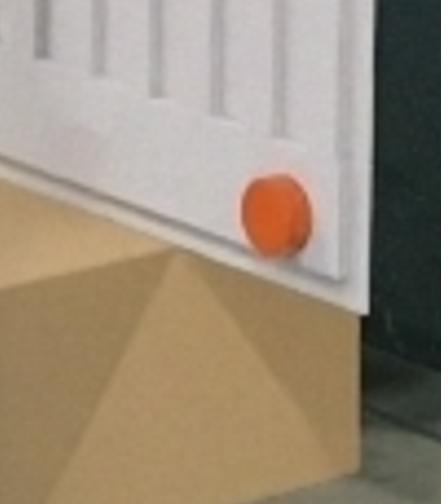

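Call:
move(arm1={"joints":{"hand_thumb_bend":-0.8,"hand_force_limit":1.0,"hand_speed":-0.9}}, arm2={"joints":{"hand_thumb_bend":-0.8,"hand_force_limit":1.0,"hand_speed":-0.9}}, arm3={"joints":{"hand_thumb_bend":-0.8,"hand_force_limit":1.0,"hand_speed":-0.9}}, arm4={"joints":{"hand_thumb_bend":-0.8,"hand_force_limit":1.0,"hand_speed":-0.9}})

Scene clock: 193.20 s.
Joint torques (N m): arm1=[1.12 -20.29 5.03 1.87 0.11 0.23 -0.67] | arm2=[-2.52 -19.29 0.57 1.37 -0.1 -0.54 -0.99] | arm3=[1.62 -16.81 1.95 3.68 -1.05 0.67 -0.53] | arm4=[1.03 -19.94 -1.18 0.07 0.04 0.65 -0.26]
Motor temperatures (°C): arm1=[34 33 33 33 39 41 42] | arm2=[35 37 31 36 40 39 52] | arm3=[32 38 35 34 44 42 41] | arm4=[35 39 33 33 45 42 40]
Flange force (N): arm1=[-4.1 2.5 5.1] | arm2=[5.4 5.2 4.3] | arm3=[-2.6 3.5 4.3] | arm4=[0.6 -2.0 3.2]
move: arm1 off_target; arm2 off_target; arm3 off_target; arm4 off_target
Joint velocities: within noise
arm1.joint_positions: joint1_rad=+0.689 joint2_rad=+1.568 joint3_rad=+0.621 joint4_rad=+1.504 joint5_rad=-1.498 joint6_rad=+0.624 joint7_rad=-0.966 hand_little=+1.000 hand_ring=+1.000 hand_middle=+1.000 hand_index=+1.000 hand_thumb_turn=-1.000 hand_thumb_bend=-0.535 hand_force_limit=+1.000 hand_speed=-0.900
arm1.joint_status: hand_thumb_bend off_target (ended at -0.535, target -0.800); the others done
arm1.hand_stopped_by: target,target,target,target,force,target
arm1.little_load_n: 0.0
arm1.ring_load_n: 0.0
arm1.middle_load_n: 0.5
arm1.index_load_n: 0.0
arm1.thumb_bend_load_n: 14.0
arm1.thumb_turn_load_n: 1.0
arm1.hand: x=-0.1010 y=+0.3200 z=+0.5000 quat_wxyz=(+0.000, -0.712, -0.702, +0.000)
arm1.hand_target: x=-0.1010 y=+0.3200 z=+0.5000 quat_wxyz=(+0.000, -0.712, -0.702, +0.000)
arm1.hand_status: not commanded
arm2.joint_positions: joint1_rad=+0.425 joint2_rad=+1.461 joint3_rad=+0.006 joint4_rad=+1.959 joint5_rad=-0.014 joint6_rad=-0.285 joint7_rad=+0.427 hand_little=+1.000 hand_ring=+1.000 hand_middle=+1.000 hand_index=+1.000 hand_thumb_turn=-1.000 hand_thumb_bend=-0.601 hand_force_limit=+1.000 hand_speed=-0.900
arm2.joint_status: hand_thumb_bend off_target (ended at -0.601, target -0.800); the others done
arm2.hand_stopped_by: target,target,target,target,force,target
arm2.little_load_n: 0.0
arm2.ring_load_n: -0.5
arm2.middle_load_n: 0.0
arm2.index_load_n: 0.0
arm2.thumb_bend_load_n: 14.5
arm2.thumb_turn_load_n: 0.5
arm2.hand: x=-0.1800 y=+0.1300 z=+0.5000 quat_wxyz=(+0.000, +0.702, -0.712, +0.000)
arm2.hand_target: x=-0.1800 y=+0.1300 z=+0.5000 quat_wxyz=(+0.000, +0.702, -0.712, +0.000)
arm2.hand_status: not commanded
arm3.joint_positions: joint1_rad=-0.005 joint2_rad=+1.504 joint3_rad=+0.053 joint4_rad=+2.079 joint5_rad=+0.126 joint6_rad=-0.442 joint7_rad=-0.195 hand_little=+1.000 hand_ring=+1.000 hand_middle=+1.000 hand_index=+1.000 hand_thumb_turn=-1.000 hand_thumb_bend=-0.518 hand_force_limit=+1.000 hand_speed=-0.900
arm3.joint_status: hand_thumb_bend off_target (ended at -0.518, target -0.800); the others done
arm3.hand_stopped_by: target,target,target,target,force,target
arm3.little_load_n: 0.0
arm3.ring_load_n: 0.0
arm3.middle_load_n: 0.0
arm3.index_load_n: 0.0
arm3.thumb_bend_load_n: 14.5
arm3.thumb_turn_load_n: 1.0
arm3.hand: x=-0.1820 y=-0.2500 z=+0.5000 quat_wxyz=(+0.000, +0.702, -0.712, +0.000)
arm3.hand_target: x=-0.1820 y=-0.2500 z=+0.5000 quat_wxyz=(+0.000, +0.702, -0.712, +0.000)
arm3.hand_status: not commanded
arm4.joint_positions: joint1_rad=-1.181 joint2_rad=+1.436 joint3_rad=-0.003 joint4_rad=+1.709 joint5_rad=-0.225 joint6_rad=-0.002 joint7_rad=-4.067 hand_little=+1.000 hand_ring=+1.000 hand_middle=+1.000 hand_index=+1.000 hand_thumb_turn=-1.000 hand_thumb_bend=-0.532 hand_force_limit=+1.000 hand_speed=-0.900
arm4.joint_status: hand_thumb_bend off_target (ended at -0.532, target -0.800); the others done
arm4.hand_stopped_by: target,target,target,target,force,target
arm4.little_load_n: 0.0
arm4.ring_load_n: 0.0
arm4.middle_load_n: 0.0
arm4.index_load_n: 0.0
arm4.thumb_bend_load_n: 15.0
arm4.thumb_turn_load_n: 1.0
arm4.hand: x=-0.1010 y=-0.4600 z=+0.5000 quat_wxyz=(+0.000, -0.712, -0.702, +0.000)
arm4.hand_target: x=-0.1010 y=-0.4600 z=+0.5000 quat_wxyz=(+0.000, -0.712, -0.702, +0.000)
arm4.hand_status: not commanded
pictures: none

Call:
move(arm1={"target":[-0.099,0.320,0.50,0,0.7124,0.7018,0],"speed":0.01}, arm2={"target":[-0.182,0.13,0.50,0,0.7018,-0.7124,0],"speed":0.01}, arm3={"target":[-0.184,-0.25,0.50,0,0.7018,-0.7124,0],"speed":0.01}, arm4={"target":[-0.099,-0.460,0.50,0,0.7124,0.7018,0],"speed":0.01})

Scene clock: 194.87 s.
Joint torques (N m): arm1=[0.89 -19.06 4.36 1.99 0.09 0.28 -0.7] | arm2=[-1.72 -17.49 2.58 3.32 -0.11 0.37 -0.69] | arm3=[1.34 -12.4 0.28 9.65 -0.83 3.47 -0.89] | arm4=[6.75 -19.04 7.04 -0.15 0.01 -0.19 -0.23]
Motor temperatures (°C): arm1=[34 33 33 33 39 41 42] | arm2=[35 37 31 36 40 39 52] | arm3=[32 38 35 34 44 42 41] | arm4=[35 39 33 33 45 42 40]
Flange force (N): arm1=[-4.7 2.2 2.5] | arm2=[3.9 1.1 4.3] | arm3=[0.0 -5.8 7.3] | arm4=[5.6 -14.9 0.6]
move: arm1 done; arm2 done; arm3 done; arm4 done
Joint velocities: within noise
arm1.joint_positions: joint1_rad=+0.686 joint2_rad=+1.569 joint3_rad=+0.622 joint4_rad=+1.501 joint5_rad=-1.495 joint6_rad=+0.625 joint7_rad=-0.974 hand_little=+1.000 hand_ring=+1.000 hand_middle=+1.000 hand_index=+1.000 hand_thumb_turn=-1.000 hand_thumb_bend=-0.535 hand_force_limit=+1.000 hand_speed=-0.900
arm1.joint_status: not commanded
arm1.hand_stopped_by: target,target,target,target,force,target
arm1.little_load_n: 0.0
arm1.ring_load_n: 0.0
arm1.middle_load_n: 0.0
arm1.index_load_n: 0.0
arm1.thumb_bend_load_n: 14.5
arm1.thumb_turn_load_n: 1.0
arm1.hand: x=-0.0990 y=+0.3200 z=+0.5000 quat_wxyz=(+0.000, -0.712, -0.702, +0.000)
arm1.hand_target: x=-0.0990 y=+0.3200 z=+0.5000 quat_wxyz=(+0.000, -0.712, -0.702, +0.000)
arm1.hand_status: done (0.000 m and 0.0 deg from the pose sent, 0.002 m and 0.0 deg at the start)
arm2.joint_positions: joint1_rad=+0.427 joint2_rad=+1.462 joint3_rad=+0.006 joint4_rad=+1.963 joint5_rad=-0.013 joint6_rad=-0.291 joint7_rad=+0.428 hand_little=+1.000 hand_ring=+1.000 hand_middle=+1.000 hand_index=+1.000 hand_thumb_turn=-1.000 hand_thumb_bend=-0.601 hand_force_limit=+1.000 hand_speed=-0.900
arm2.joint_status: not commanded
arm2.hand_stopped_by: target,target,target,target,force,target
arm2.little_load_n: 0.0
arm2.ring_load_n: 0.0
arm2.middle_load_n: 0.0
arm2.index_load_n: 0.0
arm2.thumb_bend_load_n: 14.5
arm2.thumb_turn_load_n: 1.0
arm2.hand: x=-0.1820 y=+0.1300 z=+0.5000 quat_wxyz=(+0.000, +0.702, -0.712, +0.000)
arm2.hand_target: x=-0.1820 y=+0.1300 z=+0.5000 quat_wxyz=(+0.000, +0.702, -0.712, +0.000)
arm2.hand_status: done (0.000 m and 0.0 deg from the pose sent, 0.002 m and 0.0 deg at the start)
arm3.joint_positions: joint1_rad=-0.006 joint2_rad=+1.506 joint3_rad=+0.054 joint4_rad=+2.084 joint5_rad=+0.125 joint6_rad=-0.449 joint7_rad=-0.194 hand_little=+1.000 hand_ring=+1.000 hand_middle=+1.000 hand_index=+1.000 hand_thumb_turn=-1.000 hand_thumb_bend=-0.518 hand_force_limit=+1.000 hand_speed=-0.900
arm3.joint_status: not commanded
arm3.hand_stopped_by: target,target,target,target,force,target
arm3.little_load_n: 0.0
arm3.ring_load_n: 0.0
arm3.middle_load_n: 0.0
arm3.index_load_n: 0.0
arm3.thumb_bend_load_n: 14.5
arm3.thumb_turn_load_n: 1.0
arm3.hand: x=-0.1840 y=-0.2500 z=+0.5000 quat_wxyz=(+0.000, +0.702, -0.712, +0.000)
arm3.hand_target: x=-0.1840 y=-0.2500 z=+0.5000 quat_wxyz=(+0.000, +0.702, -0.712, +0.000)
arm3.hand_status: done (0.000 m and 0.0 deg from the pose sent, 0.002 m and 0.0 deg at the start)
arm4.joint_positions: joint1_rad=-1.177 joint2_rad=+1.436 joint3_rad=-0.002 joint4_rad=+1.706 joint5_rad=-0.223 joint6_rad=+0.001 joint7_rad=-4.065 hand_little=+1.000 hand_ring=+1.000 hand_middle=+1.000 hand_index=+1.000 hand_thumb_turn=-1.000 hand_thumb_bend=-0.532 hand_force_limit=+1.000 hand_speed=-0.900
arm4.joint_status: not commanded
arm4.hand_stopped_by: target,target,target,target,force,target
arm4.little_load_n: 0.0
arm4.ring_load_n: 0.0
arm4.middle_load_n: 0.0
arm4.index_load_n: 0.0
arm4.thumb_bend_load_n: 15.0
arm4.thumb_turn_load_n: 1.0
arm4.hand: x=-0.0990 y=-0.4600 z=+0.5000 quat_wxyz=(+0.000, -0.712, -0.702, +0.000)
arm4.hand_target: x=-0.0990 y=-0.4600 z=+0.5000 quat_wxyz=(+0.000, -0.712, -0.702, +0.000)
arm4.hand_status: done (0.000 m and 0.0 deg from the pose sent, 0.002 m and 0.0 deg at the start)
pictures: none

Call:
move(arm1={"target":[-0.096,0.320,0.50,0,0.7124,0.7018,0],"speed":0.01}, arm2={"target":[-0.184,0.13,0.50,0,0.7018,-0.7124,0],"speed":0.01})

Scene clock: 196.07 s.
Joint torques (N m): arm1=[-3.65 -21.19 -0.67 -3.31 -1.91 1.75 -1.1] | arm2=[-1.55 -14.84 2.57 7.28 -0.1 2.23 -0.67] | arm3=[1.44 -11.09 0.23 11.41 -0.87 4.31 -0.95] | arm4=[5.35 -18.97 5 0.21 0.02 0.15 -0.24]
Motor temperatures (°C): arm1=[34 33 33 33 39 41 42] | arm2=[35 37 31 36 40 39 52] | arm3=[32 38 35 34 44 42 41] | arm4=[35 39 33 33 45 42 40]
Flange force (N): arm1=[-3.1 -9.6 -5.2] | arm2=[6.3 -4.5 6.8] | arm3=[0.1 -8.6 8.1] | arm4=[4.9 -11.5 1.2]
move: arm1 done; arm2 done
Joint velocities: within noise
arm1.joint_positions: joint1_rad=+0.681 joint2_rad=+1.570 joint3_rad=+0.624 joint4_rad=+1.497 joint5_rad=-1.490 joint6_rad=+0.627 joint7_rad=-0.986 hand_little=+1.000 hand_ring=+1.000 hand_middle=+1.000 hand_index=+1.000 hand_thumb_turn=-1.000 hand_thumb_bend=-0.535 hand_force_limit=+1.000 hand_speed=-0.900
arm1.joint_status: not commanded
arm1.hand_stopped_by: target,target,target,target,force,target
arm1.little_load_n: 0.0
arm1.ring_load_n: 0.0
arm1.middle_load_n: 0.0
arm1.index_load_n: 0.0
arm1.thumb_bend_load_n: 14.5
arm1.thumb_turn_load_n: 1.0
arm1.hand: x=-0.0960 y=+0.3200 z=+0.5000 quat_wxyz=(+0.000, -0.712, -0.702, +0.000)
arm1.hand_target: x=-0.0960 y=+0.3200 z=+0.5000 quat_wxyz=(+0.000, -0.712, -0.702, +0.000)
arm1.hand_status: done (0.000 m and 0.0 deg from the pose sent, 0.003 m and 0.0 deg at the start)
arm2.joint_positions: joint1_rad=+0.429 joint2_rad=+1.463 joint3_rad=+0.007 joint4_rad=+1.968 joint5_rad=-0.011 joint6_rad=-0.297 joint7_rad=+0.429 hand_little=+1.000 hand_ring=+1.000 hand_middle=+1.000 hand_index=+1.000 hand_thumb_turn=-1.000 hand_thumb_bend=-0.601 hand_force_limit=+1.000 hand_speed=-0.900
arm2.joint_status: not commanded
arm2.hand_stopped_by: target,target,target,target,force,target
arm2.little_load_n: 0.0
arm2.ring_load_n: 0.0
arm2.middle_load_n: 0.0
arm2.index_load_n: 0.0
arm2.thumb_bend_load_n: 15.0
arm2.thumb_turn_load_n: 1.0
arm2.hand: x=-0.1840 y=+0.1300 z=+0.5000 quat_wxyz=(+0.000, +0.702, -0.712, +0.000)
arm2.hand_target: x=-0.1840 y=+0.1300 z=+0.5000 quat_wxyz=(+0.000, +0.702, -0.712, +0.000)
arm2.hand_status: done (0.000 m and 0.0 deg from the pose sent, 0.002 m and 0.0 deg at the start)
arm3, arm4: as last shown
arm3.thumb_bend_load_n: 15.0
pictures: none

Call:
move(arm1={"target":[-0.093,0.320,0.50,0,0.7124,0.7018,0],"speed":0.01}, arm2={"target":[-0.187,0.13,0.50,0,0.7018,-0.7124,0],"speed":0.01}, arm3={"target":[-0.186,-0.25,0.50,0,0.7018,-0.7124,0],"speed":0.01}, arm4={"target":[-0.096,-0.460,0.50,0,0.7124,0.7018,0],"speed":0.01})

Scene clock: 197.53 s.
Joint torques (N m): arm1=[-5.36 -26.75 -0.64 -10.75 -4.45 0.84 -1.56] | arm2=[-1.17 -8.32 2.58 16.2 -0.09 6.52 -0.67] | arm3=[1.61 -6.06 0.21 18.36 -0.54 7.63 -0.84] | arm4=[11.14 -18.4 13.38 0.23 0.07 -0.54 -0.25]
Motor temperatures (°C): arm1=[34 33 33 33 39 41 42] | arm2=[35 37 31 36 40 39 52] | arm3=[32 38 35 34 44 42 41] | arm4=[35 39 33 33 45 42 40]
Flange force (N): arm1=[7.9 -19.9 -9.9] | arm2=[11.9 -17.1 11.1] | arm3=[-0.5 -19.3 12.0] | arm4=[10.3 -24.3 0.0]
move: arm1 done; arm2 done; arm3 done; arm4 done
Joint velocities: within noise
arm1.joint_positions: joint1_rad=+0.676 joint2_rad=+1.571 joint3_rad=+0.625 joint4_rad=+1.492 joint5_rad=-1.486 joint6_rad=+0.629 joint7_rad=-0.997 hand_little=+1.000 hand_ring=+1.000 hand_middle=+1.000 hand_index=+1.000 hand_thumb_turn=-1.000 hand_thumb_bend=-0.535 hand_force_limit=+1.000 hand_speed=-0.900
arm1.joint_status: not commanded
arm1.hand_stopped_by: target,target,target,target,force,target
arm1.little_load_n: 0.0
arm1.ring_load_n: 0.5
arm1.middle_load_n: 0.0
arm1.index_load_n: 0.0
arm1.thumb_bend_load_n: 14.5
arm1.thumb_turn_load_n: 1.5
arm1.hand: x=-0.0930 y=+0.3200 z=+0.5000 quat_wxyz=(+0.000, -0.712, -0.702, +0.000)
arm1.hand_target: x=-0.0930 y=+0.3200 z=+0.5000 quat_wxyz=(+0.000, -0.712, -0.702, +0.000)
arm1.hand_status: done (0.000 m and 0.0 deg from the pose sent, 0.003 m and 0.0 deg at the start)
arm2.joint_positions: joint1_rad=+0.433 joint2_rad=+1.465 joint3_rad=+0.007 joint4_rad=+1.975 joint5_rad=-0.009 joint6_rad=-0.306 joint7_rad=+0.430 hand_little=+1.000 hand_ring=+1.000 hand_middle=+1.000 hand_index=+1.000 hand_thumb_turn=-1.000 hand_thumb_bend=-0.601 hand_force_limit=+1.000 hand_speed=-0.900
arm2.joint_status: not commanded
arm2.hand_stopped_by: target,target,target,target,force,target
arm2.little_load_n: 0.0
arm2.ring_load_n: 0.0
arm2.middle_load_n: 0.0
arm2.index_load_n: 0.0
arm2.thumb_bend_load_n: 15.5
arm2.thumb_turn_load_n: 0.5
arm2.hand: x=-0.1870 y=+0.1300 z=+0.5000 quat_wxyz=(+0.000, +0.702, -0.712, +0.000)
arm2.hand_target: x=-0.1870 y=+0.1300 z=+0.5000 quat_wxyz=(+0.000, +0.702, -0.712, +0.000)
arm2.hand_status: done (0.000 m and 0.0 deg from the pose sent, 0.003 m and 0.0 deg at the start)
arm3.joint_positions: joint1_rad=-0.007 joint2_rad=+1.508 joint3_rad=+0.054 joint4_rad=+2.089 joint5_rad=+0.124 joint6_rad=-0.457 joint7_rad=-0.194 hand_little=+1.000 hand_ring=+1.000 hand_middle=+1.000 hand_index=+1.000 hand_thumb_turn=-1.000 hand_thumb_bend=-0.518 hand_force_limit=+1.000 hand_speed=-0.900
arm3.joint_status: not commanded
arm3.hand_stopped_by: target,target,target,target,force,target
arm3.little_load_n: 0.0
arm3.ring_load_n: 0.0
arm3.middle_load_n: 0.0
arm3.index_load_n: 0.0
arm3.thumb_bend_load_n: 14.5
arm3.thumb_turn_load_n: 1.5
arm3.hand: x=-0.1860 y=-0.2500 z=+0.5000 quat_wxyz=(+0.000, +0.702, -0.712, +0.000)
arm3.hand_target: x=-0.1860 y=-0.2500 z=+0.5000 quat_wxyz=(+0.000, +0.702, -0.712, +0.000)
arm3.hand_status: done (0.000 m and 0.0 deg from the pose sent, 0.002 m and 0.0 deg at the start)
arm4.joint_positions: joint1_rad=-1.171 joint2_rad=+1.436 joint3_rad=-0.001 joint4_rad=+1.701 joint5_rad=-0.221 joint6_rad=+0.006 joint7_rad=-4.062 hand_little=+1.000 hand_ring=+1.000 hand_middle=+1.000 hand_index=+1.000 hand_thumb_turn=-1.000 hand_thumb_bend=-0.532 hand_force_limit=+1.000 hand_speed=-0.900
arm4.joint_status: not commanded
arm4.hand_stopped_by: target,target,target,target,force,target
arm4.little_load_n: 0.0
arm4.ring_load_n: 0.0
arm4.middle_load_n: 0.0
arm4.index_load_n: 0.0
arm4.thumb_bend_load_n: 15.5
arm4.thumb_turn_load_n: 0.5
arm4.hand: x=-0.0960 y=-0.4600 z=+0.5000 quat_wxyz=(+0.000, -0.712, -0.702, +0.000)
arm4.hand_target: x=-0.0960 y=-0.4600 z=+0.5000 quat_wxyz=(+0.000, -0.712, -0.702, +0.000)
arm4.hand_status: done (0.000 m and 0.0 deg from the pose sent, 0.003 m and 0.0 deg at the start)
pictures: none

Call:
move(arm1={"target":[-0.090,0.320,0.502,0,0.7124,0.7018,0],"speed":0.01}, arm2={"target":[-0.189,0.13,0.50,0,0.7018,-0.7124,0],"speed":0.01}, arm3={"target":[-0.188,-0.25,0.50,0,0.7018,-0.7124,0],"speed":0.01}, arm4={"target":[-0.094,-0.460,0.50,0,0.7124,0.7018,0],"speed":0.01})

Scene clock: 199.03 s.
Joint torques (N m): arm1=[-9.59 -40.77 -0.66 -12.57 -5.21 3.71 -1.62] | arm2=[-0.93 -3 2.58 22.27 -0.1 9.55 -0.68] | arm3=[2.47 -0.39 1.26 23.37 -0.67 10.44 -0.79] | arm4=[15.27 -17.66 19.31 0.22 0.15 -1.17 -0.26]
Motor temperatures (°C): arm1=[34 34 33 33 39 41 42] | arm2=[35 37 31 36 40 39 52] | arm3=[32 38 35 34 44 42 41] | arm4=[35 39 33 33 45 42 40]
Flange force (N): arm1=[1.3 -26.6 18.6] | arm2=[16.1 -25.8 12.0] | arm3=[-3.1 -28.0 9.9] | arm4=[14.6 -33.1 -1.8]
move: arm1 done; arm2 done; arm3 done; arm4 done
Joint velocities: within noise
arm1.joint_positions: joint1_rad=+0.669 joint2_rad=+1.567 joint3_rad=+0.629 joint4_rad=+1.492 joint5_rad=-1.480 joint6_rad=+0.632 joint7_rad=-1.008 hand_little=+1.000 hand_ring=+1.000 hand_middle=+1.000 hand_index=+1.000 hand_thumb_turn=-1.000 hand_thumb_bend=-0.534 hand_force_limit=+1.000 hand_speed=-0.900
arm1.joint_status: not commanded
arm1.hand_stopped_by: target,target,target,target,force,target
arm1.little_load_n: 0.0
arm1.ring_load_n: 0.0
arm1.middle_load_n: 0.0
arm1.index_load_n: 0.0
arm1.thumb_bend_load_n: 15.0
arm1.thumb_turn_load_n: 0.5
arm1.hand: x=-0.0900 y=+0.3200 z=+0.5020 quat_wxyz=(+0.000, -0.712, -0.702, +0.000)
arm1.hand_target: x=-0.0900 y=+0.3200 z=+0.5020 quat_wxyz=(+0.000, -0.712, -0.702, +0.000)
arm1.hand_status: done (0.000 m and 0.0 deg from the pose sent, 0.004 m and 0.0 deg at the start)
arm2.joint_positions: joint1_rad=+0.435 joint2_rad=+1.467 joint3_rad=+0.008 joint4_rad=+1.980 joint5_rad=-0.008 joint6_rad=-0.312 joint7_rad=+0.431 hand_little=+1.000 hand_ring=+1.000 hand_middle=+1.000 hand_index=+1.000 hand_thumb_turn=-1.000 hand_thumb_bend=-0.601 hand_force_limit=+1.000 hand_speed=-0.900
arm2.joint_status: not commanded
arm2.hand_stopped_by: target,target,target,target,force,target
arm2.little_load_n: 0.0
arm2.ring_load_n: 0.0
arm2.middle_load_n: 0.0
arm2.index_load_n: 0.0
arm2.thumb_bend_load_n: 15.5
arm2.thumb_turn_load_n: 0.0
arm2.hand: x=-0.1890 y=+0.1300 z=+0.5000 quat_wxyz=(+0.000, +0.702, -0.712, +0.000)
arm2.hand_target: x=-0.1890 y=+0.1300 z=+0.5000 quat_wxyz=(+0.000, +0.702, -0.712, +0.000)
arm2.hand_status: done (0.000 m and 0.0 deg from the pose sent, 0.002 m and 0.0 deg at the start)
arm3.joint_positions: joint1_rad=-0.008 joint2_rad=+1.511 joint3_rad=+0.055 joint4_rad=+2.094 joint5_rad=+0.123 joint6_rad=-0.464 joint7_rad=-0.193 hand_little=+1.000 hand_ring=+1.000 hand_middle=+1.000 hand_index=+1.000 hand_thumb_turn=-1.000 hand_thumb_bend=-0.518 hand_force_limit=+1.000 hand_speed=-0.900
arm3.joint_status: not commanded
arm3.hand_stopped_by: target,target,target,target,force,target
arm3.little_load_n: 0.0
arm3.ring_load_n: 0.0
arm3.middle_load_n: 0.0
arm3.index_load_n: 0.0
arm3.thumb_bend_load_n: 15.0
arm3.thumb_turn_load_n: 2.0
arm3.hand: x=-0.1880 y=-0.2500 z=+0.5000 quat_wxyz=(+0.000, +0.702, -0.712, +0.000)
arm3.hand_target: x=-0.1880 y=-0.2500 z=+0.5000 quat_wxyz=(+0.000, +0.702, -0.712, +0.000)
arm3.hand_status: done (0.000 m and 0.0 deg from the pose sent, 0.002 m and 0.0 deg at the start)
arm4.joint_positions: joint1_rad=-1.168 joint2_rad=+1.436 joint3_rad=+0.000 joint4_rad=+1.698 joint5_rad=-0.219 joint6_rad=+0.009 joint7_rad=-4.060 hand_little=+1.000 hand_ring=+1.000 hand_middle=+1.000 hand_index=+1.000 hand_thumb_turn=-1.000 hand_thumb_bend=-0.532 hand_force_limit=+1.000 hand_speed=-0.900
arm4.joint_status: not commanded
arm4.hand_stopped_by: target,target,target,target,force,target
arm4.little_load_n: 0.0
arm4.ring_load_n: 0.0
arm4.middle_load_n: 0.0
arm4.index_load_n: 0.0
arm4.thumb_bend_load_n: 15.5
arm4.thumb_turn_load_n: 0.5
arm4.hand: x=-0.0940 y=-0.4600 z=+0.5000 quat_wxyz=(+0.000, -0.712, -0.702, +0.000)
arm4.hand_target: x=-0.0940 y=-0.4600 z=+0.5000 quat_wxyz=(+0.000, -0.712, -0.702, +0.000)
arm4.hand_status: done (0.000 m and 0.0 deg from the pose sent, 0.002 m and 0.0 deg at the start)
pictures: none

Call:
move(arm1={"joints":{"hand_index":0.3,"hand_middle":0.3,"hand_ring":0.3,"hand_little":0.3,"hand_force_limit":0.6,"hand_speed":-0.94}}, arm2={"joints":{"hand_index":0.3,"hand_middle":0.3,"hand_ring":0.3,"hand_little":0.3,"hand_force_limit":0.6,"hand_speed":-0.94}}, arm3={"joints":{"hand_index":0.3,"hand_middle":0.3,"hand_ring":0.3,"hand_little":0.3,"hand_force_limit":0.6,"hand_speed":-0.94}}, arm4={"joints":{"hand_index":0.3,"hand_middle":0.3,"hand_ring":0.3,"hand_little":0.3,"hand_force_limit":0.6,"hand_speed":-0.94}})

Scene clock: 202.53 s.
Joint torques (N m): arm1=[-8.69 -39.99 -0.52 -13.33 -5.51 3.4 -1.06] | arm2=[-1.71 -3.21 0.8 21.92 0.08 10.44 -0.85] | arm3=[2.23 -1.06 1.03 23.33 -0.31 11.12 -0.63] | arm4=[14.18 -19.19 20.17 -0.33 0.19 -2.28 -0.22]
Motor temperatures (°C): arm1=[34 34 33 33 39 41 42] | arm2=[35 37 31 36 40 40 52] | arm3=[32 37 35 34 44 42 41] | arm4=[35 39 33 33 45 42 40]
Flange force (N): arm1=[2.3 -23.7 14.9] | arm2=[16.8 -21.0 12.1] | arm3=[-3.1 -24.4 11.7] | arm4=[14.1 -30.5 0.4]
move: arm1 off_target; arm2 off_target; arm3 off_target; arm4 off_target
Joint velocities: within noise
arm1.joint_positions: joint1_rad=+0.669 joint2_rad=+1.567 joint3_rad=+0.629 joint4_rad=+1.492 joint5_rad=-1.480 joint6_rad=+0.632 joint7_rad=-1.008 hand_little=+0.754 hand_ring=+0.788 hand_middle=+0.726 hand_index=+0.777 hand_thumb_turn=-1.000 hand_thumb_bend=-0.534 hand_force_limit=+0.600 hand_speed=-0.940
arm1.joint_status: hand_little off_target (ended at +0.754, target +0.300); hand_ring off_target (ended at +0.788, target +0.300); hand_middle off_target (ended at +0.726, target +0.300); hand_index off_target (ended at +0.777, target +0.300); the others done
arm1.hand_stopped_by: force,force,force,force,force,target
arm1.little_load_n: 9.0
arm1.ring_load_n: 8.0
arm1.middle_load_n: 8.0
arm1.index_load_n: 8.5
arm1.thumb_bend_load_n: 15.0
arm1.thumb_turn_load_n: 0.5
arm1.hand: x=-0.0900 y=+0.3200 z=+0.5020 quat_wxyz=(+0.000, -0.712, -0.702, +0.000)
arm1.hand_target: x=-0.0900 y=+0.3200 z=+0.5020 quat_wxyz=(+0.000, -0.712, -0.702, +0.000)
arm1.hand_status: not commanded
arm2.joint_positions: joint1_rad=+0.435 joint2_rad=+1.467 joint3_rad=+0.008 joint4_rad=+1.980 joint5_rad=-0.008 joint6_rad=-0.312 joint7_rad=+0.431 hand_little=+0.810 hand_ring=+0.816 hand_middle=+0.850 hand_index=+0.845 hand_thumb_turn=-1.000 hand_thumb_bend=-0.601 hand_force_limit=+0.600 hand_speed=-0.940
arm2.joint_status: hand_little off_target (ended at +0.810, target +0.300); hand_ring off_target (ended at +0.816, target +0.300); hand_middle off_target (ended at +0.850, target +0.300); hand_index off_target (ended at +0.845, target +0.300); the others done
arm2.hand_stopped_by: force,force,force,force,force,target
arm2.little_load_n: 8.5
arm2.ring_load_n: 8.0
arm2.middle_load_n: 8.5
arm2.index_load_n: 8.5
arm2.thumb_bend_load_n: 15.5
arm2.thumb_turn_load_n: 0.5
arm2.hand: x=-0.1890 y=+0.1300 z=+0.5000 quat_wxyz=(+0.000, +0.702, -0.712, +0.000)
arm2.hand_target: x=-0.1890 y=+0.1300 z=+0.5000 quat_wxyz=(+0.000, +0.702, -0.712, +0.000)
arm2.hand_status: not commanded
arm3.joint_positions: joint1_rad=-0.007 joint2_rad=+1.511 joint3_rad=+0.055 joint4_rad=+2.094 joint5_rad=+0.123 joint6_rad=-0.464 joint7_rad=-0.193 hand_little=+0.754 hand_ring=+0.861 hand_middle=+0.868 hand_index=+0.861 hand_thumb_turn=-1.000 hand_thumb_bend=-0.518 hand_force_limit=+0.600 hand_speed=-0.940
arm3.joint_status: hand_little off_target (ended at +0.754, target +0.300); hand_ring off_target (ended at +0.861, target +0.300); hand_middle off_target (ended at +0.868, target +0.300); hand_index off_target (ended at +0.861, target +0.300); the others done
arm3.hand_stopped_by: force,force,force,force,force,target
arm3.little_load_n: 8.0
arm3.ring_load_n: 8.5
arm3.middle_load_n: 9.5
arm3.index_load_n: 8.5
arm3.thumb_bend_load_n: 15.5
arm3.thumb_turn_load_n: 2.0
arm3.hand: x=-0.1880 y=-0.2500 z=+0.5000 quat_wxyz=(+0.000, +0.702, -0.712, +0.000)
arm3.hand_target: x=-0.1880 y=-0.2500 z=+0.5000 quat_wxyz=(+0.000, +0.702, -0.712, +0.000)
arm3.hand_status: not commanded
arm4.joint_positions: joint1_rad=-1.168 joint2_rad=+1.436 joint3_rad=+0.000 joint4_rad=+1.698 joint5_rad=-0.219 joint6_rad=+0.009 joint7_rad=-4.060 hand_little=+0.760 hand_ring=+0.794 hand_middle=+0.801 hand_index=+0.794 hand_thumb_turn=-1.000 hand_thumb_bend=-0.532 hand_force_limit=+0.600 hand_speed=-0.940
arm4.joint_status: hand_little off_target (ended at +0.760, target +0.300); hand_ring off_target (ended at +0.794, target +0.300); hand_middle off_target (ended at +0.801, target +0.300); hand_index off_target (ended at +0.794, target +0.300); the others done
arm4.hand_stopped_by: force,force,force,force,force,target
arm4.little_load_n: 8.0
arm4.ring_load_n: 7.5
arm4.middle_load_n: 8.5
arm4.index_load_n: 7.5
arm4.thumb_bend_load_n: 15.5
arm4.thumb_turn_load_n: 0.5
arm4.hand: x=-0.0940 y=-0.4600 z=+0.5000 quat_wxyz=(+0.000, -0.712, -0.702, +0.000)
arm4.hand_target: x=-0.0940 y=-0.4600 z=+0.5000 quat_wxyz=(+0.000, -0.712, -0.702, +0.000)
arm4.hand_status: not commanded
pictures: none

Call:
move(arm1={"target":[-0.089,0.320,0.502,0,0.7124,0.7018,0],"speed":0.01}, arm2={"target":[-0.191,0.13,0.50,0,0.7018,-0.7124,0],"speed":0.01}, arm3={"target":[-0.191,-0.25,0.50,0,0.7018,-0.7124,0],"speed":0.01}, arm4={"target":[-0.090,-0.460,0.50,0,0.7124,0.7018,0],"speed":0.01})

Call:
move(arm1={"target":[-0.089,0.320,0.506,0,0.7124,0.7018,0],"speed":0.01}, arm2={"target":[-0.191,0.13,0.504,0,0.7018,-0.7124,0],"speed":0.01}, arm3={"target":[-0.191,-0.25,0.504,0,0.7018,-0.7124,0],"speed":0.01}, arm4={"target":[-0.090,-0.460,0.504,0,0.7124,0.7018,0],"speed":0.01}, cameras=["cam_low"])

Call:
zoom_image(camera="cam_low", region=[395, 300, 465, 380])

Scene clock: 204.53 s.
Joint torques (N m): arm1=[-9.26 -41.26 -0.65 -14.77 -6.12 3.17 -1.22] | arm2=[-0.92 0.27 1.66 28.97 -0.06 13.25 -0.9] | arm3=[2.41 -0.37 0.24 28.9 -0.43 12.61 -1.08] | arm4=[22.38 -18.43 31.98 -3.09 0.34 -4.27 -0.24]
Motor temperatures (°C): arm1=[34 34 33 33 39 41 42] | arm2=[35 37 31 37 40 40 52] | arm3=[32 37 35 34 44 42 41] | arm4=[35 39 33 33 45 42 40]
Flange force (N): arm1=[3.7 -26.1 14.3] | arm2=[20.3 -32.0 19.5] | arm3=[-1.6 -32.8 22.8] | arm4=[17.2 -50.8 -7.1]
move: arm1 done; arm2 done; arm3 done; arm4 done
Joint velocities: within noise
arm1.joint_positions: joint1_rad=+0.668 joint2_rad=+1.568 joint3_rad=+0.629 joint4_rad=+1.490 joint5_rad=-1.479 joint6_rad=+0.633 joint7_rad=-1.012 hand_little=+0.754 hand_ring=+0.788 hand_middle=+0.726 hand_index=+0.777 hand_thumb_turn=-1.000 hand_thumb_bend=-0.534 hand_force_limit=+0.600 hand_speed=-0.940
arm1.joint_status: not commanded
arm1.hand_stopped_by: force,force,force,force,force,target
arm1.little_load_n: 9.0
arm1.ring_load_n: 8.0
arm1.middle_load_n: 7.5
arm1.index_load_n: 8.5
arm1.thumb_bend_load_n: 15.5
arm1.thumb_turn_load_n: 0.5
arm1.hand: x=-0.0890 y=+0.3200 z=+0.5020 quat_wxyz=(+0.000, -0.712, -0.702, +0.000)
arm1.hand_target: x=-0.0890 y=+0.3200 z=+0.5020 quat_wxyz=(+0.000, -0.712, -0.702, +0.000)
arm1.hand_status: done (0.000 m and 0.0 deg from the pose sent, 0.001 m and 0.0 deg at the start)
arm2.joint_positions: joint1_rad=+0.437 joint2_rad=+1.468 joint3_rad=+0.008 joint4_rad=+1.984 joint5_rad=-0.006 joint6_rad=-0.318 joint7_rad=+0.432 hand_little=+0.810 hand_ring=+0.816 hand_middle=+0.850 hand_index=+0.845 hand_thumb_turn=-1.000 hand_thumb_bend=-0.601 hand_force_limit=+0.600 hand_speed=-0.940
arm2.joint_status: not commanded
arm2.hand_stopped_by: force,force,force,force,force,target
arm2.little_load_n: 7.5
arm2.ring_load_n: 7.0
arm2.middle_load_n: 7.0
arm2.index_load_n: 6.5
arm2.thumb_bend_load_n: 16.0
arm2.thumb_turn_load_n: 0.5
arm2.hand: x=-0.1910 y=+0.1300 z=+0.5000 quat_wxyz=(+0.000, +0.702, -0.712, +0.000)
arm2.hand_target: x=-0.1910 y=+0.1300 z=+0.5000 quat_wxyz=(+0.000, +0.702, -0.712, +0.000)
arm2.hand_status: done (0.000 m and 0.0 deg from the pose sent, 0.002 m and 0.0 deg at the start)
arm3.joint_positions: joint1_rad=-0.009 joint2_rad=+1.515 joint3_rad=+0.055 joint4_rad=+2.101 joint5_rad=+0.122 joint6_rad=-0.475 joint7_rad=-0.193 hand_little=+0.754 hand_ring=+0.861 hand_middle=+0.868 hand_index=+0.861 hand_thumb_turn=-1.000 hand_thumb_bend=-0.518 hand_force_limit=+0.600 hand_speed=-0.940
arm3.joint_status: not commanded
arm3.hand_stopped_by: force,force,force,force,force,target
arm3.little_load_n: 5.0
arm3.ring_load_n: 5.0
arm3.middle_load_n: 6.0
arm3.index_load_n: 5.0
arm3.thumb_bend_load_n: 17.0
arm3.thumb_turn_load_n: 1.0
arm3.hand: x=-0.1910 y=-0.2500 z=+0.5000 quat_wxyz=(+0.000, +0.702, -0.712, +0.000)
arm3.hand_target: x=-0.1910 y=-0.2500 z=+0.5000 quat_wxyz=(+0.000, +0.702, -0.712, +0.000)
arm3.hand_status: done (0.000 m and 0.0 deg from the pose sent, 0.003 m and 0.0 deg at the start)
arm4.joint_positions: joint1_rad=-1.160 joint2_rad=+1.436 joint3_rad=+0.001 joint4_rad=+1.692 joint5_rad=-0.215 joint6_rad=+0.015 joint7_rad=-4.056 hand_little=+0.760 hand_ring=+0.794 hand_middle=+0.801 hand_index=+0.794 hand_thumb_turn=-1.000 hand_thumb_bend=-0.532 hand_force_limit=+0.600 hand_speed=-0.940
arm4.joint_status: not commanded
arm4.hand_stopped_by: force,force,force,force,force,target
arm4.little_load_n: 7.0
arm4.ring_load_n: 6.5
arm4.middle_load_n: 7.5
arm4.index_load_n: 6.5
arm4.thumb_bend_load_n: 15.5
arm4.thumb_turn_load_n: 0.5
arm4.hand: x=-0.0900 y=-0.4600 z=+0.5000 quat_wxyz=(+0.000, -0.712, -0.702, +0.000)
arm4.hand_target: x=-0.0900 y=-0.4600 z=+0.5000 quat_wxyz=(+0.000, -0.712, -0.702, +0.000)
arm4.hand_status: done (0.000 m and 0.0 deg from the pose sent, 0.004 m and 0.0 deg at the start)
pictures: none

Scene clock: 205.50 s.
Joint torques (N m): arm1=[-9.91 -43.95 -0.62 -12.95 -5.43 4.71 -1.18] | arm2=[-1.38 -0.85 0.73 30.37 0.14 13.83 -0.9] | arm3=[2.4 -0.23 0.36 27 -0.74 12.03 -1.29] | arm4=[21.2 -30.9 30.6 -1.09 0.39 -3.33 -0.24]
Motor temperatures (°C): arm1=[34 34 33 33 39 41 42] | arm2=[35 37 31 37 40 40 52] | arm3=[32 37 35 35 44 42 41] | arm4=[36 39 33 33 45 42 40]
Flange force (N): arm1=[-0.6 -25.4 25.3] | arm2=[22.1 -32.3 25.1] | arm3=[-1.0 -30.8 17.8] | arm4=[19.9 -46.1 27.1]
move: arm1 done; arm2 done; arm3 done; arm4 done
Joint velocities: within noise
arm1.joint_positions: joint1_rad=+0.666 joint2_rad=+1.560 joint3_rad=+0.632 joint4_rad=+1.498 joint5_rad=-1.476 joint6_rad=+0.636 joint7_rad=-1.012 hand_little=+0.754 hand_ring=+0.788 hand_middle=+0.726 hand_index=+0.777 hand_thumb_turn=-1.000 hand_thumb_bend=-0.534 hand_force_limit=+0.600 hand_speed=-0.940
arm1.joint_status: not commanded
arm1.hand_stopped_by: force,force,force,force,force,target
arm1.little_load_n: 8.5
arm1.ring_load_n: 7.5
arm1.middle_load_n: 7.5
arm1.index_load_n: 8.0
arm1.thumb_bend_load_n: 15.5
arm1.thumb_turn_load_n: 1.0
arm1.hand: x=-0.0890 y=+0.3200 z=+0.5060 quat_wxyz=(+0.000, -0.712, -0.702, +0.000)
arm1.hand_target: x=-0.0890 y=+0.3200 z=+0.5060 quat_wxyz=(+0.000, -0.712, -0.702, +0.000)
arm1.hand_status: done (0.000 m and 0.0 deg from the pose sent, 0.004 m and 0.0 deg at the start)
arm2.joint_positions: joint1_rad=+0.437 joint2_rad=+1.458 joint3_rad=+0.008 joint4_rad=+1.993 joint5_rad=-0.006 joint6_rad=-0.316 joint7_rad=+0.432 hand_little=+0.810 hand_ring=+0.816 hand_middle=+0.850 hand_index=+0.845 hand_thumb_turn=-1.000 hand_thumb_bend=-0.601 hand_force_limit=+0.600 hand_speed=-0.940
arm2.joint_status: not commanded
arm2.hand_stopped_by: force,force,force,force,force,target
arm2.little_load_n: 7.5
arm2.ring_load_n: 6.5
arm2.middle_load_n: 7.0
arm2.index_load_n: 7.0
arm2.thumb_bend_load_n: 16.0
arm2.thumb_turn_load_n: 0.5
arm2.hand: x=-0.1910 y=+0.1300 z=+0.5040 quat_wxyz=(+0.000, +0.702, -0.712, +0.000)
arm2.hand_target: x=-0.1910 y=+0.1300 z=+0.5040 quat_wxyz=(+0.000, +0.702, -0.712, +0.000)
arm2.hand_status: done (0.000 m and 0.0 deg from the pose sent, 0.004 m and 0.0 deg at the start)
arm3.joint_positions: joint1_rad=-0.008 joint2_rad=+1.505 joint3_rad=+0.055 joint4_rad=+2.110 joint5_rad=+0.122 joint6_rad=-0.474 joint7_rad=-0.193 hand_little=+0.754 hand_ring=+0.861 hand_middle=+0.868 hand_index=+0.861 hand_thumb_turn=-1.000 hand_thumb_bend=-0.518 hand_force_limit=+0.600 hand_speed=-0.940
arm3.joint_status: not commanded
arm3.hand_stopped_by: force,force,force,force,force,target
arm3.little_load_n: 5.0
arm3.ring_load_n: 5.0
arm3.middle_load_n: 6.0
arm3.index_load_n: 5.0
arm3.thumb_bend_load_n: 17.0
arm3.thumb_turn_load_n: 1.0
arm3.hand: x=-0.1910 y=-0.2500 z=+0.5040 quat_wxyz=(+0.000, +0.702, -0.712, +0.000)
arm3.hand_target: x=-0.1910 y=-0.2500 z=+0.5040 quat_wxyz=(+0.000, +0.702, -0.712, +0.000)
arm3.hand_status: done (0.000 m and 0.0 deg from the pose sent, 0.004 m and 0.0 deg at the start)
arm4.joint_positions: joint1_rad=-1.160 joint2_rad=+1.426 joint3_rad=+0.002 joint4_rad=+1.700 joint5_rad=-0.215 joint6_rad=+0.017 joint7_rad=-4.056 hand_little=+0.760 hand_ring=+0.794 hand_middle=+0.801 hand_index=+0.794 hand_thumb_turn=-1.000 hand_thumb_bend=-0.532 hand_force_limit=+0.600 hand_speed=-0.940
arm4.joint_status: not commanded
arm4.hand_stopped_by: force,force,force,force,force,target
arm4.little_load_n: 6.5
arm4.ring_load_n: 6.0
arm4.middle_load_n: 7.0
arm4.index_load_n: 6.5
arm4.thumb_bend_load_n: 16.0
arm4.thumb_turn_load_n: 0.0
arm4.hand: x=-0.0900 y=-0.4600 z=+0.5040 quat_wxyz=(+0.000, -0.712, -0.702, +0.000)
arm4.hand_target: x=-0.0900 y=-0.4600 z=+0.5040 quat_wxyz=(+0.000, -0.712, -0.702, +0.000)
arm4.hand_status: done (0.000 m and 0.0 deg from the pose sent, 0.004 m and 0.0 deg at the start)

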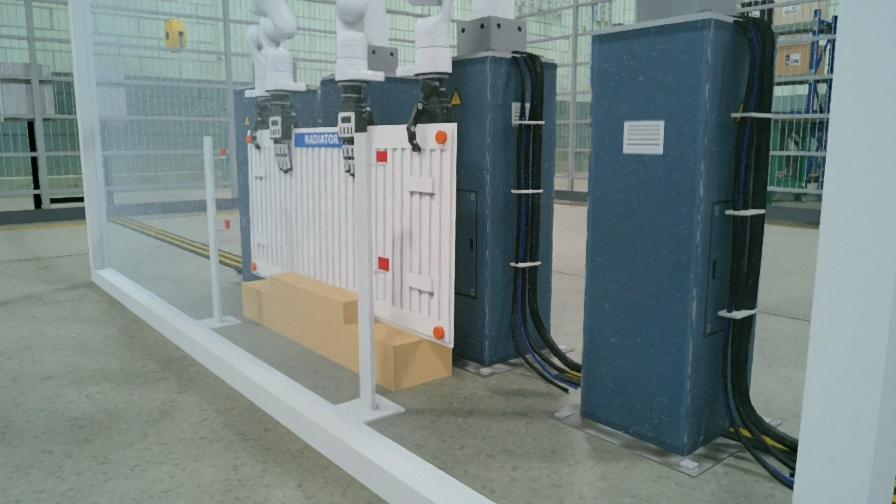

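Scaled by 6.300 from the camera's image (finer frame: 1280x720).

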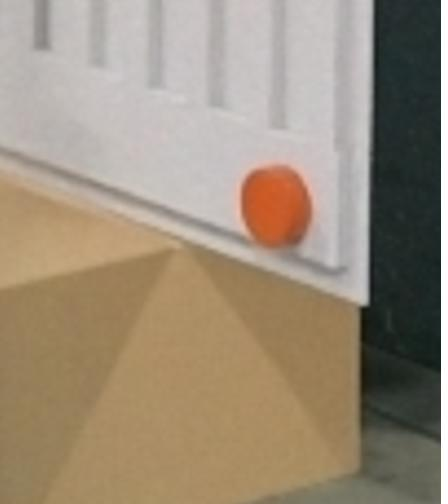

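Call:
move(arm1={"target":[-0.089,0.320,0.510,0,0.7124,0.7018,0],"speed":0.01}, arm2={"target":[-0.191,0.13,0.508,0,0.7018,-0.7124,0],"speed":0.01}, arm3={"target":[-0.191,-0.25,0.508,0,0.7018,-0.7124,0],"speed":0.01}, arm4={"target":[-0.090,-0.460,0.507,0,0.7124,0.7018,0],"speed":0.01}, cameras=["cam_low"])

Call:
zoom_image(camera="cam_low", region=[395, 300, 465, 380])

Call:
zoom_image(camera="cam_low", region=[235, 240, 305, 320])

Scene clock: 207.13 s.
Joint torques (N m): arm1=[-10.35 -44.39 -0.66 -13.3 -5.77 4.48 -1.26] | arm2=[-0.7 -1.56 2.11 30.24 -0.08 13.7 -0.88] | arm3=[2.66 -0.27 0.3 27.97 -0.78 12.44 -1.38] | arm4=[21.14 -29.98 30.94 -1.97 0.46 -3.47 -0.18]
Motor temperatures (°C): arm1=[35 35 33 33 39 42 42] | arm2=[35 37 31 37 40 40 52] | arm3=[32 37 35 35 44 42 41] | arm4=[36 40 34 33 45 42 40]
Flange force (N): arm1=[-1.4 -26.2 25.4] | arm2=[20.0 -32.9 26.2] | arm3=[-1.4 -31.7 19.8] | arm4=[17.6 -47.4 23.3]
move: arm1 done; arm2 done; arm3 done; arm4 done
Joint velocities: within noise
arm1.joint_positions: joint1_rad=+0.664 joint2_rad=+1.551 joint3_rad=+0.635 joint4_rad=+1.505 joint5_rad=-1.473 joint6_rad=+0.639 joint7_rad=-1.011 hand_little=+0.754 hand_ring=+0.788 hand_middle=+0.726 hand_index=+0.777 hand_thumb_turn=-1.000 hand_thumb_bend=-0.534 hand_force_limit=+0.600 hand_speed=-0.940
arm1.joint_status: not commanded
arm1.hand_stopped_by: force,force,force,force,force,target
arm1.little_load_n: 8.5
arm1.ring_load_n: 7.5
arm1.middle_load_n: 7.0
arm1.index_load_n: 8.0
arm1.thumb_bend_load_n: 15.5
arm1.thumb_turn_load_n: 1.5
arm1.hand: x=-0.0890 y=+0.3200 z=+0.5100 quat_wxyz=(+0.000, -0.712, -0.702, +0.000)
arm1.hand_target: x=-0.0890 y=+0.3200 z=+0.5100 quat_wxyz=(+0.000, -0.712, -0.702, +0.000)
arm1.hand_status: done (0.000 m and 0.0 deg from the pose sent, 0.004 m and 0.0 deg at the start)
arm2.joint_positions: joint1_rad=+0.437 joint2_rad=+1.448 joint3_rad=+0.008 joint4_rad=+2.001 joint5_rad=-0.006 joint6_rad=-0.315 joint7_rad=+0.432 hand_little=+0.810 hand_ring=+0.816 hand_middle=+0.850 hand_index=+0.845 hand_thumb_turn=-1.000 hand_thumb_bend=-0.601 hand_force_limit=+0.600 hand_speed=-0.940
arm2.joint_status: not commanded
arm2.hand_stopped_by: force,force,force,force,force,target
arm2.little_load_n: 7.5
arm2.ring_load_n: 6.5
arm2.middle_load_n: 7.0
arm2.index_load_n: 7.0
arm2.thumb_bend_load_n: 16.0
arm2.thumb_turn_load_n: 0.5
arm2.hand: x=-0.1910 y=+0.1300 z=+0.5080 quat_wxyz=(+0.000, +0.702, -0.712, +0.000)
arm2.hand_target: x=-0.1910 y=+0.1300 z=+0.5080 quat_wxyz=(+0.000, +0.702, -0.712, +0.000)
arm2.hand_status: done (0.000 m and 0.0 deg from the pose sent, 0.004 m and 0.0 deg at the start)
arm3.joint_positions: joint1_rad=-0.008 joint2_rad=+1.495 joint3_rad=+0.056 joint4_rad=+2.119 joint5_rad=+0.123 joint6_rad=-0.473 joint7_rad=-0.193 hand_little=+0.754 hand_ring=+0.861 hand_middle=+0.868 hand_index=+0.861 hand_thumb_turn=-1.000 hand_thumb_bend=-0.518 hand_force_limit=+0.600 hand_speed=-0.940
arm3.joint_status: not commanded
arm3.hand_stopped_by: force,force,force,force,force,target
arm3.little_load_n: 5.5
arm3.ring_load_n: 5.5
arm3.middle_load_n: 6.0
arm3.index_load_n: 5.0
arm3.thumb_bend_load_n: 17.5
arm3.thumb_turn_load_n: 1.0
arm3.hand: x=-0.1910 y=-0.2500 z=+0.5080 quat_wxyz=(+0.000, +0.702, -0.712, +0.000)
arm3.hand_target: x=-0.1910 y=-0.2500 z=+0.5080 quat_wxyz=(+0.000, +0.702, -0.712, +0.000)
arm3.hand_status: done (0.000 m and 0.0 deg from the pose sent, 0.004 m and 0.0 deg at the start)
arm4.joint_positions: joint1_rad=-1.161 joint2_rad=+1.419 joint3_rad=+0.002 joint4_rad=+1.706 joint5_rad=-0.215 joint6_rad=+0.018 joint7_rad=-4.056 hand_little=+0.760 hand_ring=+0.794 hand_middle=+0.801 hand_index=+0.794 hand_thumb_turn=-1.000 hand_thumb_bend=-0.532 hand_force_limit=+0.600 hand_speed=-0.940
arm4.joint_status: not commanded
arm4.hand_stopped_by: force,force,force,force,force,target
arm4.little_load_n: 6.5
arm4.ring_load_n: 6.0
arm4.middle_load_n: 7.0
arm4.index_load_n: 6.0
arm4.thumb_bend_load_n: 16.0
arm4.thumb_turn_load_n: 0.0
arm4.hand: x=-0.0900 y=-0.4600 z=+0.5070 quat_wxyz=(+0.000, -0.712, -0.702, +0.000)
arm4.hand_target: x=-0.0900 y=-0.4600 z=+0.5070 quat_wxyz=(+0.000, -0.712, -0.702, +0.000)
arm4.hand_status: done (0.000 m and 0.0 deg from the pose sent, 0.003 m and 0.0 deg at the start)

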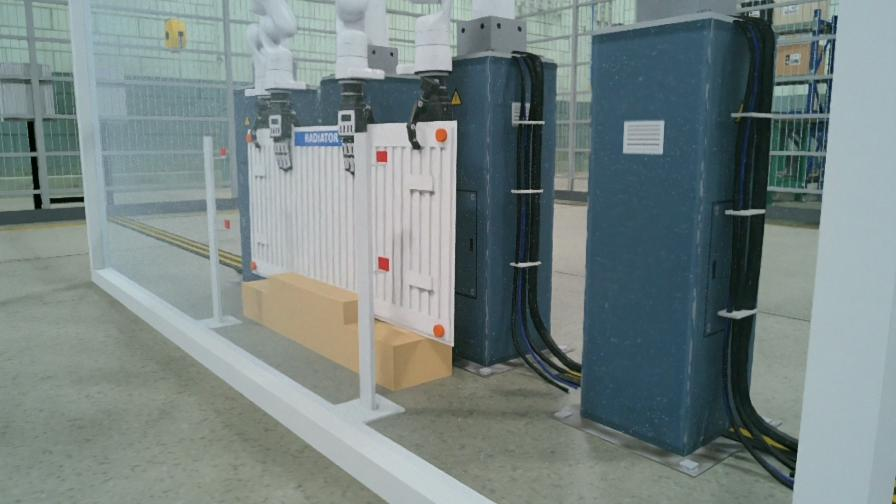

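Scaled by 6.300 from the camera's image (finer frame: 1280x720).

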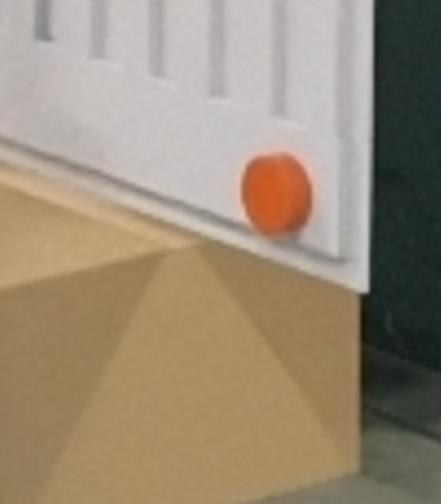

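Scaled by 6.300 from the camera's image (finer frame: 1280x720).

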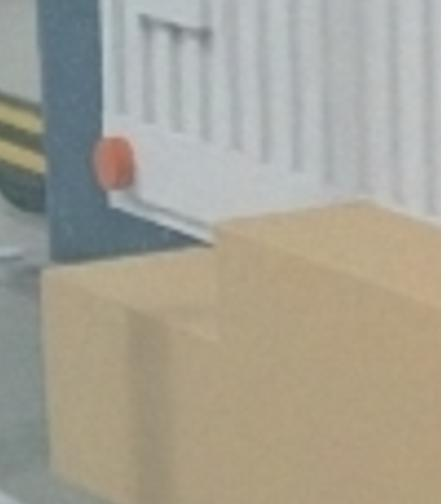

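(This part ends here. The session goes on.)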